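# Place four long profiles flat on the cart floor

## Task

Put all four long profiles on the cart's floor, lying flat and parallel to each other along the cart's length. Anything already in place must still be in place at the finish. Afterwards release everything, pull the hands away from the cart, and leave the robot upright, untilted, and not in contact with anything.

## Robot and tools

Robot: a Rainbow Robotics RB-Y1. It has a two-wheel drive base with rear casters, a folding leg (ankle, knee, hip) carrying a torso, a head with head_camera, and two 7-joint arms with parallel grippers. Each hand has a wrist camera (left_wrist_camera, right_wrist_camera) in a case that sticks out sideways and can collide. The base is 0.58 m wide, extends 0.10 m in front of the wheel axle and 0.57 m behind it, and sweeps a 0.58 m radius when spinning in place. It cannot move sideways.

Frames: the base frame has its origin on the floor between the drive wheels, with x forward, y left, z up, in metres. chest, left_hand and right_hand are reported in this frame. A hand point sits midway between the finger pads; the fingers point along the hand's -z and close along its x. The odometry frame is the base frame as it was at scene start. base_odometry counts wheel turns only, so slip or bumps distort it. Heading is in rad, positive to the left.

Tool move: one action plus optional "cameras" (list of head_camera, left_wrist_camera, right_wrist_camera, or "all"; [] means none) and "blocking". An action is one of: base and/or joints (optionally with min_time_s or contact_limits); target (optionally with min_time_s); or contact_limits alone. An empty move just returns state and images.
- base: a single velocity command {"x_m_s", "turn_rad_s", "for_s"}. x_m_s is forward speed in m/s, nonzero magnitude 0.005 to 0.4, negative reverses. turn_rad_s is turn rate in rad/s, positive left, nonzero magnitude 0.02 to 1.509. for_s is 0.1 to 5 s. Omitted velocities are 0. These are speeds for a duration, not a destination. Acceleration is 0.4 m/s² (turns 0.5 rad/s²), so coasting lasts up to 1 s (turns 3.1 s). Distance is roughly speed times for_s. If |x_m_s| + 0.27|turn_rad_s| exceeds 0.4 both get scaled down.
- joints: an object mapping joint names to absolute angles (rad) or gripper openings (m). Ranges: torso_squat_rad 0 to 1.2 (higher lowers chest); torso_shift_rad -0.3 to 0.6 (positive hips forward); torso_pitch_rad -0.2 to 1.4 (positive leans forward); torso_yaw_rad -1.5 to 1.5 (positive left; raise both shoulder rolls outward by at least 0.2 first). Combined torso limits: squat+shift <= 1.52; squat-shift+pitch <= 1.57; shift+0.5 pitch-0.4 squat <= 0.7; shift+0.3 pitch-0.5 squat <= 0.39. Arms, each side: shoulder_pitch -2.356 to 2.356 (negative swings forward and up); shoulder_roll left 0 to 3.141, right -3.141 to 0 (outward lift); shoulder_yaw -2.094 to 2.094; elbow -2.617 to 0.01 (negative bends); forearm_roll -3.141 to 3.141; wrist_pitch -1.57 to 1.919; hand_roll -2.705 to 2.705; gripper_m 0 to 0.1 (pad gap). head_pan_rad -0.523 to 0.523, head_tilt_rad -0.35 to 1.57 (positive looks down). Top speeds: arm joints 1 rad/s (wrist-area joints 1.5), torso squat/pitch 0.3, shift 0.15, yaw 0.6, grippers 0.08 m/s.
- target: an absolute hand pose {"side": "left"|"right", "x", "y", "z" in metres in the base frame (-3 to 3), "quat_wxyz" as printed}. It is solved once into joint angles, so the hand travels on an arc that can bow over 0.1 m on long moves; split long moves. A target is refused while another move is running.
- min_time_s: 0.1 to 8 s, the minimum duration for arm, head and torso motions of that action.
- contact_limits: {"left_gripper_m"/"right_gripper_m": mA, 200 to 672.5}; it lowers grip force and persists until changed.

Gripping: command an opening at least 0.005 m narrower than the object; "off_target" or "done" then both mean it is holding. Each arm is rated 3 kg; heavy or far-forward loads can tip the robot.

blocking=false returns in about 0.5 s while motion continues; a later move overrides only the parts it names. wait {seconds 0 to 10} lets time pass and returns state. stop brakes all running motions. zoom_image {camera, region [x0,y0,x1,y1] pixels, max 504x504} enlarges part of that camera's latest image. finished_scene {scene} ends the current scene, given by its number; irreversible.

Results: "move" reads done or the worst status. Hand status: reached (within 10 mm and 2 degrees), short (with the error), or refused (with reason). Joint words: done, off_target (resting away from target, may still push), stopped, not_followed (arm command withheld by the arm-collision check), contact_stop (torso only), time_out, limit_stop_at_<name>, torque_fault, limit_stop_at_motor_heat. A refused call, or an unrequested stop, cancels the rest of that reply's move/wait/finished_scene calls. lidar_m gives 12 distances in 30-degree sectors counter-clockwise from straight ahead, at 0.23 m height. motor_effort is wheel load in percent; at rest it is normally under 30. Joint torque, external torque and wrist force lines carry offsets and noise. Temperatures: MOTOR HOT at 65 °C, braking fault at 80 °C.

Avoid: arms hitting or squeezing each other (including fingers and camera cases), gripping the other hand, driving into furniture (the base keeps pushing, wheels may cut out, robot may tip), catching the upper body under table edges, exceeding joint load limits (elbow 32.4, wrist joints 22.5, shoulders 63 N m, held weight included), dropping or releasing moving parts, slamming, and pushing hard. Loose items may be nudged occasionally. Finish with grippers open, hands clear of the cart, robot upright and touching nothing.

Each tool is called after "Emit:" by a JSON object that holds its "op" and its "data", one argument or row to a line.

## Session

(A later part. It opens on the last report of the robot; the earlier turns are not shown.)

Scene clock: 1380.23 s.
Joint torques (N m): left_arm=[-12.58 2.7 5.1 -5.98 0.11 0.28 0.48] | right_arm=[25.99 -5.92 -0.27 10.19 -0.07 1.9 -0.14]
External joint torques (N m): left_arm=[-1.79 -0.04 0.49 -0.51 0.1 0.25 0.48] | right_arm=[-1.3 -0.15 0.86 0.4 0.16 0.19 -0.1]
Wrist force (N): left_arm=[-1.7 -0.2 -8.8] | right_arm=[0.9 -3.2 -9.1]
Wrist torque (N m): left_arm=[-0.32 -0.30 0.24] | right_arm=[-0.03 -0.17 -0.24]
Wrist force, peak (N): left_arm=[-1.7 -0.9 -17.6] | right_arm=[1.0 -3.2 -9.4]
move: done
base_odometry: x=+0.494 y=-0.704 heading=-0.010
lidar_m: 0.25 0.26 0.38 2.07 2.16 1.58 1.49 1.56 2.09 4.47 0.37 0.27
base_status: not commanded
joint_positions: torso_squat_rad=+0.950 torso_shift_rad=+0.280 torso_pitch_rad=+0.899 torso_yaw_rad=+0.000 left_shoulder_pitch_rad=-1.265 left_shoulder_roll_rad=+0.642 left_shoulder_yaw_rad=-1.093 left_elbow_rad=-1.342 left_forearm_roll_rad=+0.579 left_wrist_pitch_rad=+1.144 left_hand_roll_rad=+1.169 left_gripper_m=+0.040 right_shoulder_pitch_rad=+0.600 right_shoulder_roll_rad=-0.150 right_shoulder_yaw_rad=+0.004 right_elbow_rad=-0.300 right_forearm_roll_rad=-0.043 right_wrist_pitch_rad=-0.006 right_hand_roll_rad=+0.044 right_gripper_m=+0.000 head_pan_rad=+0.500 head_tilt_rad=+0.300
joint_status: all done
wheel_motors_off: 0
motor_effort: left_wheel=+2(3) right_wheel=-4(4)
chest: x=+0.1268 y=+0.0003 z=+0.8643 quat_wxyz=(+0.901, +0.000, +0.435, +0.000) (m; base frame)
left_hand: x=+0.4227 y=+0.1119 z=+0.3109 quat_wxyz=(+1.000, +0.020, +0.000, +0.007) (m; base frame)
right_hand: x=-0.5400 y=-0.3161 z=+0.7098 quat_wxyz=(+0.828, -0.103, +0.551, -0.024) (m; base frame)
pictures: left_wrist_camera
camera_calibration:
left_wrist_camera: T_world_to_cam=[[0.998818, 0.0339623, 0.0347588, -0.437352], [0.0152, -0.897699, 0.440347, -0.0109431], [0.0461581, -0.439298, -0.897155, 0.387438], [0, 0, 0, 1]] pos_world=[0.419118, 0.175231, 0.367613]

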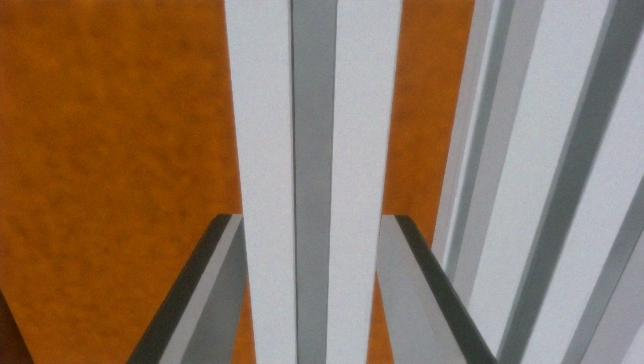

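Released. Lift clear and back out.

Emit:
{"op": "move", "data": {
  "target": {"side": "left", "x": 0.4227, "y": 0.1119, "z": 0.365, "quat_wxyz": [0.99977, 0.02, 0, 0.0075]},
  "min_time_s": 1.5,
  "cameras": ["left_wrist_camera"]
}}

Emit:
{"op": "move", "data": {
  "target": {"side": "left", "x": 0.435, "y": 0.11, "z": 0.50, "quat_wxyz": [1, 0, 0, 0]},
  "min_time_s": 1.5,
  "cameras": ["left_wrist_camera"]
}}

Emit:
{"op": "move", "data": {
  "target": {"side": "left", "x": 0.52, "y": 0.11, "z": 0.66, "quat_wxyz": [0.982, 0, -0.19, 0]},
  "min_time_s": 1.5,
  "cameras": []
}}

Emit:
{"op": "move", "data": {
  "target": {"side": "left", "x": 0.62, "y": 0.1, "z": 0.8, "quat_wxyz": [0.94, 0, -0.342, 0]},
  "min_time_s": 1.5,
  "cameras": []
}}

Emit:
{"op": "move", "data": {
  "base": {"x_m_s": -0.2, "for_s": 1.6},
  "joints": {"head_pan_rad": 0.0, "head_tilt_rad": 0.0},
  "cameras": ["head_camera"]
}}

Scene clock: 1389.03 s.
Joint torques (N m): left_arm=[-12.04 4.07 6.7 -6.2 0.38 0.2 0.56] | right_arm=[26.04 -5.55 -0.53 10.41 -0.09 1.76 -0.18]
External joint torques (N m): left_arm=[-1.2 0.58 1.25 -0.25 0.36 0.18 0.56] | right_arm=[-1.25 0.23 0.6 0.62 0.14 0.05 -0.13]
Wrist force (N): left_arm=[-1.3 -0.1 -8.2] | right_arm=[0.8 -3.4 -9.1]
Wrist torque (N m): left_arm=[-0.36 -0.25 0.24] | right_arm=[-0.01 -0.18 -0.25]
Wrist force, peak (N): left_arm=[-1.6 -0.6 -9.2] | right_arm=[1.1 -3.4 -9.4]
move: done
base_odometry: x=+0.494 y=-0.704 heading=-0.010
lidar_m: 0.25 0.26 0.38 2.07 2.17 1.57 1.49 1.55 2.10 4.48 0.37 0.26
base_status: not commanded
joint_positions: torso_squat_rad=+0.950 torso_shift_rad=+0.280 torso_pitch_rad=+0.899 torso_yaw_rad=+0.000 left_shoulder_pitch_rad=-1.278 left_shoulder_roll_rad=+0.755 left_shoulder_yaw_rad=-1.071 left_elbow_rad=-1.619 left_forearm_roll_rad=+0.614 left_wrist_pitch_rad=+1.312 left_hand_roll_rad=+1.249 left_gripper_m=+0.040 right_shoulder_pitch_rad=+0.600 right_shoulder_roll_rad=-0.150 right_shoulder_yaw_rad=+0.004 right_elbow_rad=-0.300 right_forearm_roll_rad=-0.043 right_wrist_pitch_rad=-0.006 right_hand_roll_rad=+0.044 right_gripper_m=+0.000 head_pan_rad=+0.500 head_tilt_rad=+0.300
joint_status: all done
wheel_motors_off: 0
motor_effort: left_wheel=+3(3) right_wheel=-3(5)
chest: x=+0.1268 y=+0.0003 z=+0.8643 quat_wxyz=(+0.901, +0.000, +0.435, +0.000) (m; base frame)
left_hand: x=+0.4224 y=+0.1118 z=+0.3649 quat_wxyz=(+1.000, +0.020, +0.000, +0.007) (m; base frame)
left_hand_status: reached (checked arc, planned for 1.5 s): 0 mm and 0.0 deg off.
right_hand: x=-0.5400 y=-0.3161 z=+0.7098 quat_wxyz=(+0.828, -0.103, +0.551, -0.024) (m; base frame)
pictures: left_wrist_camera
camera_calibration:
left_wrist_camera: T_world_to_cam=[[0.998805, 0.0340896, 0.0350299, -0.439153], [0.0151949, -0.897697, 0.440351, -0.0347645], [0.0464576, -0.439292, -0.897142, 0.435628], [0, 0, 0, 1]] pos_world=[0.418918, 0.17513, 0.421512]

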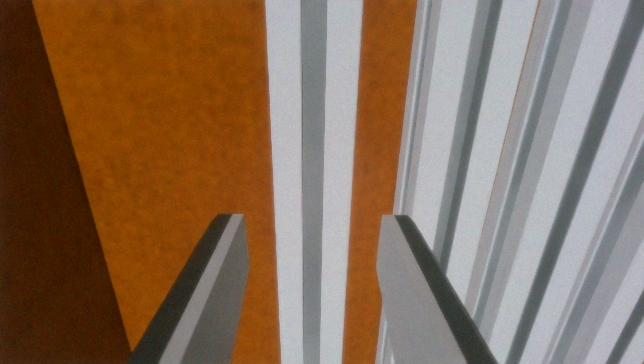

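Scene clock: 1390.87 s.
Joint torques (N m): left_arm=[-11.72 5.53 7.38 -5.47 -0.01 0.26 0.4] | right_arm=[25.73 -5.76 -0.64 10.12 -0.26 1.71 -0.36]
External joint torques (N m): left_arm=[0 0.56 0.42 0 -0.06 0.3 0.4] | right_arm=[-1.56 0.01 0.48 0.33 -0.02 0 -0.31]
Wrist force (N): left_arm=[-0.9 -0.2 -8.9] | right_arm=[0.8 -3.3 -9.1]
Wrist torque (N m): left_arm=[-0.32 -0.23 0.23] | right_arm=[-0.01 -0.19 -0.24]
Wrist force, peak (N): left_arm=[-1.4 0.1 -8.9] | right_arm=[0.7 -3.3 -9.4]
move: done
base_odometry: x=+0.494 y=-0.704 heading=-0.010
lidar_m: 0.25 0.27 0.38 2.07 2.17 1.57 1.50 1.55 2.10 4.47 0.37 0.27
base_status: not commanded
joint_positions: torso_squat_rad=+0.950 torso_shift_rad=+0.280 torso_pitch_rad=+0.899 torso_yaw_rad=+0.000 left_shoulder_pitch_rad=-1.392 left_shoulder_roll_rad=+0.948 left_shoulder_yaw_rad=-0.929 left_elbow_rad=-2.067 left_forearm_roll_rad=+0.848 left_wrist_pitch_rad=+1.617 left_hand_roll_rad=+1.355 left_gripper_m=+0.040 right_shoulder_pitch_rad=+0.600 right_shoulder_roll_rad=-0.150 right_shoulder_yaw_rad=+0.004 right_elbow_rad=-0.300 right_forearm_roll_rad=-0.043 right_wrist_pitch_rad=-0.006 right_hand_roll_rad=+0.044 right_gripper_m=+0.000 head_pan_rad=+0.500 head_tilt_rad=+0.300
joint_status: all done
wheel_motors_off: 0
motor_effort: left_wheel=+2(3) right_wheel=-4(7)
chest: x=+0.1268 y=+0.0003 z=+0.8643 quat_wxyz=(+0.901, +0.000, +0.435, +0.000) (m; base frame)
left_hand: x=+0.4349 y=+0.1099 z=+0.4998 quat_wxyz=(+1.000, +0.000, +0.000, +0.000) (m; base frame)
left_hand_status: reached (checked arc, planned for 1.5 s): 0 mm and 0.0 deg off.
right_hand: x=-0.5400 y=-0.3161 z=+0.7098 quat_wxyz=(+0.828, -0.103, +0.551, -0.024) (m; base frame)
pictures: left_wrist_camera
camera_calibration:
left_wrist_camera: T_world_to_cam=[[0.999212, 0.0204526, 0.0340054, -0.454341], [0.00180665, -0.879502, 0.475891, -0.110031], [0.039641, -0.475455, -0.878846, 0.553107], [0, 0, 0, 1]] pos_world=[0.432256, 0.175497, 0.55391]

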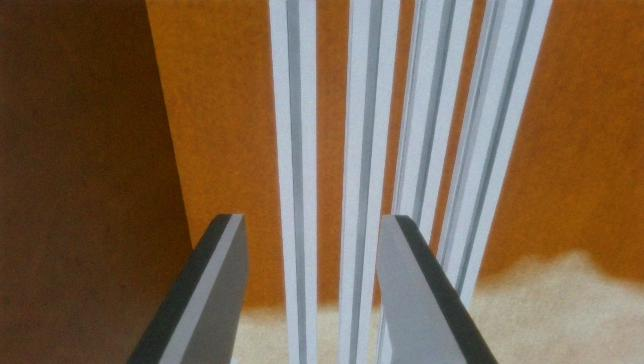

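Scene clock: 1392.70 s.
Joint torques (N m): left_arm=[-14.64 6.25 8.43 -3.24 -0.69 0.02 0.25] | right_arm=[26.23 -5.78 -1.04 10.39 -0.03 1.92 -0.3]
External joint torques (N m): left_arm=[-1.05 0.73 0.5 -0.4 -0.08 0.14 0.27] | right_arm=[-1.06 -0.01 0.09 0.59 0.21 0.21 -0.25]
Wrist force (N): left_arm=[-3.5 -0.2 -8.1] | right_arm=[0.8 -3.2 -9.3]
Wrist torque (N m): left_arm=[-0.30 -0.42 0.30] | right_arm=[-0.04 -0.19 -0.24]
Wrist force, peak (N): left_arm=[-1.4 0.0 -9.1] | right_arm=[0.9 -3.3 -9.4]
move: done
base_odometry: x=+0.494 y=-0.704 heading=-0.010
lidar_m: 0.25 0.27 0.37 2.07 2.17 1.58 1.49 1.56 2.09 4.47 0.36 0.26
base_status: not commanded
joint_positions: torso_squat_rad=+0.950 torso_shift_rad=+0.280 torso_pitch_rad=+0.899 torso_yaw_rad=+0.000 left_shoulder_pitch_rad=-1.669 left_shoulder_roll_rad=+1.041 left_shoulder_yaw_rad=-0.755 left_elbow_rad=-2.315 left_forearm_roll_rad=+0.876 left_wrist_pitch_rad=+1.874 left_hand_roll_rad=+1.442 left_gripper_m=+0.040 right_shoulder_pitch_rad=+0.600 right_shoulder_roll_rad=-0.150 right_shoulder_yaw_rad=+0.004 right_elbow_rad=-0.300 right_forearm_roll_rad=-0.043 right_wrist_pitch_rad=-0.006 right_hand_roll_rad=+0.044 right_gripper_m=+0.000 head_pan_rad=+0.500 head_tilt_rad=+0.300
joint_status: all done
wheel_motors_off: 0
motor_effort: left_wheel=+2(3) right_wheel=-4(4)
chest: x=+0.1268 y=+0.0003 z=+0.8643 quat_wxyz=(+0.901, +0.000, +0.435, +0.000) (m; base frame)
left_hand: x=+0.5198 y=+0.1099 z=+0.6599 quat_wxyz=(+0.982, +0.000, -0.190, +0.000) (m; base frame)
left_hand_status: reached (checked arc, planned for 1.5 s): 0 mm and 0.0 deg off.
right_hand: x=-0.5400 y=-0.3161 z=+0.7098 quat_wxyz=(+0.828, -0.103, +0.551, -0.024) (m; base frame)
pictures: none
No camera images: "cameras" was empty.

Scene clock: 1394.53 s.
Joint torques (N m): left_arm=[-17.95 3.61 8.91 -0.71 -1.42 -0.08 -0.07] | right_arm=[25.58 -5.28 -1.37 10.46 -0.03 1.88 -0.29]
External joint torques (N m): left_arm=[-1.42 -1.71 0.25 0.3 -0.38 0.32 -0.03] | right_arm=[-1.71 0.5 -0.24 0.66 0.21 0.16 -0.24]
Wrist force (N): left_arm=[-5.4 0.2 -6.1] | right_arm=[0.9 -3.4 -9.0]
Wrist torque (N m): left_arm=[-0.33 -0.49 0.27] | right_arm=[0.01 -0.19 -0.23]
Wrist force, peak (N): left_arm=[-4.0 -0.6 -8.2] | right_arm=[0.9 -3.2 -9.4]
move: done
base_odometry: x=+0.494 y=-0.704 heading=-0.010
lidar_m: 0.25 0.27 0.37 2.08 2.19 1.59 1.49 1.54 2.10 4.48 0.37 0.27
base_status: not commanded
joint_positions: torso_squat_rad=+0.950 torso_shift_rad=+0.280 torso_pitch_rad=+0.899 torso_yaw_rad=+0.000 left_shoulder_pitch_rad=-2.002 left_shoulder_roll_rad=+1.028 left_shoulder_yaw_rad=-0.678 left_elbow_rad=-2.127 left_forearm_roll_rad=+0.826 left_wrist_pitch_rad=+1.916 left_hand_roll_rad=+1.259 left_gripper_m=+0.040 right_shoulder_pitch_rad=+0.600 right_shoulder_roll_rad=-0.150 right_shoulder_yaw_rad=+0.004 right_elbow_rad=-0.300 right_forearm_roll_rad=-0.043 right_wrist_pitch_rad=-0.006 right_hand_roll_rad=+0.044 right_gripper_m=+0.000 head_pan_rad=+0.500 head_tilt_rad=+0.300
joint_status: all done
wheel_motors_off: 0
motor_effort: left_wheel=+2(3) right_wheel=-2(5)
chest: x=+0.1268 y=+0.0003 z=+0.8643 quat_wxyz=(+0.901, +0.000, +0.435, +0.000) (m; base frame)
left_hand: x=+0.6198 y=+0.1002 z=+0.7998 quat_wxyz=(+0.940, +0.000, -0.342, +0.000) (m; base frame)
left_hand_status: reached (checked arc, planned for 1.5 s): 0 mm and 0.0 deg off.
right_hand: x=-0.5400 y=-0.3161 z=+0.7098 quat_wxyz=(+0.828, -0.103, +0.551, -0.024) (m; base frame)
pictures: none
No camera images: "cameras" was empty.

Scene clock: 1397.20 s.
Joint torques (N m): left_arm=[-17.05 4 8.55 -1.22 -1.52 -0.21 -0.17] | right_arm=[25.5 -5.64 -0.16 10.44 -0.02 1.75 -0.44]
External joint torques (N m): left_arm=[-0.52 -1.32 -0.1 -0.21 -0.47 0.19 -0.14] | right_arm=[-1.79 0.13 0.97 0.65 0.21 0.03 -0.4]
Wrist force (N): left_arm=[-5.4 0.4 -6.6] | right_arm=[0.9 -3.3 -9.1]
Wrist torque (N m): left_arm=[-0.34 -0.48 0.28] | right_arm=[-0.02 -0.18 -0.23]
Wrist force, peak (N): left_arm=[-5.3 0.2 -7.4] | right_arm=[0.7 -2.9 -9.6]
move: done
base_odometry: x=+0.174 y=-0.701 heading=-0.009
lidar_m: 0.58 0.60 0.82 4.87 1.72 1.25 1.17 1.21 1.66 4.36 2.00 0.60
base_status: done (sent for 1.6 of 1.6 s)
joint_positions: torso_squat_rad=+0.950 torso_shift_rad=+0.280 torso_pitch_rad=+0.899 torso_yaw_rad=+0.000 left_shoulder_pitch_rad=-2.002 left_shoulder_roll_rad=+1.028 left_shoulder_yaw_rad=-0.678 left_elbow_rad=-2.127 left_forearm_roll_rad=+0.826 left_wrist_pitch_rad=+1.916 left_hand_roll_rad=+1.259 left_gripper_m=+0.040 right_shoulder_pitch_rad=+0.600 right_shoulder_roll_rad=-0.150 right_shoulder_yaw_rad=+0.004 right_elbow_rad=-0.300 right_forearm_roll_rad=-0.043 right_wrist_pitch_rad=-0.006 right_hand_roll_rad=+0.044 right_gripper_m=+0.000 head_pan_rad=+0.000 head_tilt_rad=+0.000
joint_status: all done
wheel_motors_off: 0
motor_effort: left_wheel=+4(31) right_wheel=-5(28)
chest: x=+0.1268 y=+0.0003 z=+0.8643 quat_wxyz=(+0.901, +0.000, +0.435, +0.000) (m; base frame)
left_hand: x=+0.6198 y=+0.1002 z=+0.7999 quat_wxyz=(+0.940, +0.000, -0.342, +0.000) (m; base frame)
right_hand: x=-0.5400 y=-0.3161 z=+0.7098 quat_wxyz=(+0.828, -0.103, +0.551, -0.024) (m; base frame)
pictures: head_camera
camera_calibration:
head_camera: T_world_to_cam=[[-0.0562555, -0.998242, 0.0186644, 0.00450785], [-0.751113, 0.029998, -0.659492, 0.920662], [0.657772, -0.0511191, -0.75148, 0.475927], [0, 0, 0, 1]] pos_world=[0.378723, 0.00121092, 0.964734]

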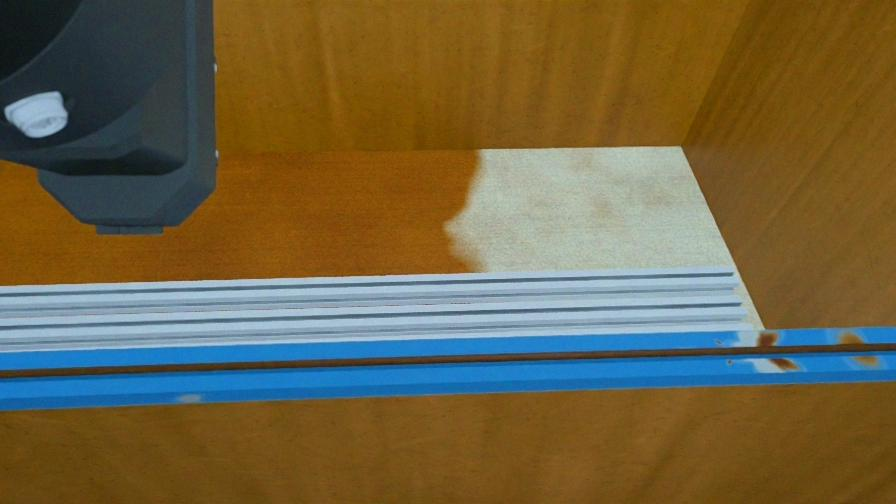

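Emit:
{"op": "move", "data": {
  "base": {"x_m_s": -0.2, "for_s": 1.2},
  "joints": {"torso_squat_rad": 0.8, "torso_shift_rad": 0.0, "torso_pitch_rad": 0.1, "head_tilt_rad": 0.5},
  "cameras": ["head_camera"]
}}

Emit:
{"op": "zoom_image", "data": {
  "camera": "head_camera",
  "region": [200, 200, 700, 480]
}}

Scene clock: 1404.03 s.
Joint torques (N m): left_arm=[-11.98 3.67 6.31 4.16 -2.01 -0.42 -0.05] | right_arm=[13.75 -6.02 -0.71 4.83 0.08 0.84 -0.23]
External joint torques (N m): left_arm=[0.22 -0.44 -0.12 -0.55 -0.34 0.15 0.01] | right_arm=[-0.96 -0.16 0.23 0.05 0.18 0.23 -0.21]
Wrist force (N): left_arm=[-7.4 -0.1 -2.5] | right_arm=[-2.5 -3.4 -12.4]
Wrist torque (N m): left_arm=[-0.20 -0.54 0.30] | right_arm=[0.04 -0.33 -0.31]
Wrist force, peak (N): left_arm=[-5.7 -0.1 -7.7] | right_arm=[-2.3 -3.5 -12.8]
move: done
base_odometry: x=-0.066 y=-0.699 heading=-0.008
lidar_m: 0.82 0.85 1.56 3.91 1.37 0.99 0.94 0.97 1.33 3.47 2.35 0.84
base_status: done (sent for 1.2 of 1.2 s)
joint_positions: torso_squat_rad=+0.800 torso_shift_rad=+0.000 torso_pitch_rad=+0.100 torso_yaw_rad=+0.000 left_shoulder_pitch_rad=-2.002 left_shoulder_roll_rad=+1.028 left_shoulder_yaw_rad=-0.678 left_elbow_rad=-2.127 left_forearm_roll_rad=+0.826 left_wrist_pitch_rad=+1.916 left_hand_roll_rad=+1.259 left_gripper_m=+0.040 right_shoulder_pitch_rad=+0.600 right_shoulder_roll_rad=-0.150 right_shoulder_yaw_rad=+0.004 right_elbow_rad=-0.300 right_forearm_roll_rad=-0.043 right_wrist_pitch_rad=-0.006 right_hand_roll_rad=+0.044 right_gripper_m=+0.000 head_pan_rad=+0.000 head_tilt_rad=+0.500
joint_status: all done
wheel_motors_off: 0
motor_effort: left_wheel=+10(29) right_wheel=-7(35)
chest: x=-0.1971 y=+0.0003 z=+1.0761 quat_wxyz=(+0.999, +0.000, +0.050, +0.000) (m; base frame)
left_hand: x=+0.1927 y=+0.1002 z=+1.3846 quat_wxyz=(+0.733, +0.000, -0.681, +0.000) (m; base frame)
right_hand: x=-0.5512 y=-0.3162 z=+0.4904 quat_wxyz=(+0.977, -0.086, +0.185, -0.062) (m; base frame)
pictures: head_camera
camera_calibration:
head_camera: T_world_to_cam=[[-0.0595052, -0.998227, 0.00140395, -0.00508122], [-0.523175, 0.0299891, -0.851697, 1.05965], [0.850145, -0.0514149, -0.524032, 0.740284], [0, 0, 0, 1]] pos_world=[-0.0752672, 0.00121143, 1.29044]

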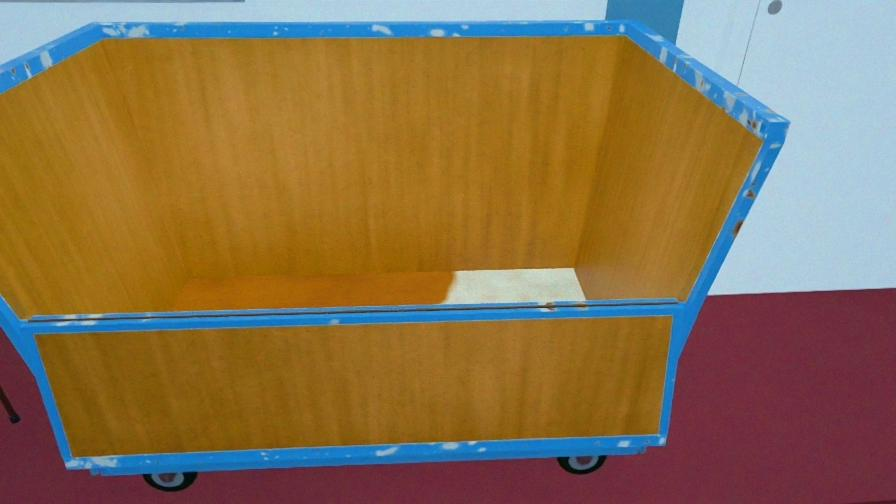

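Scaled by 1.008 from the camera's 896x504 image, which has a finer 1280x720 frame.

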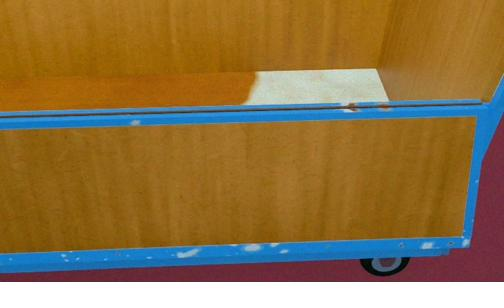

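Emit:
{"op": "finished_scene", "data": {
  "scene": 1
}}

The scene is finished: the task was done.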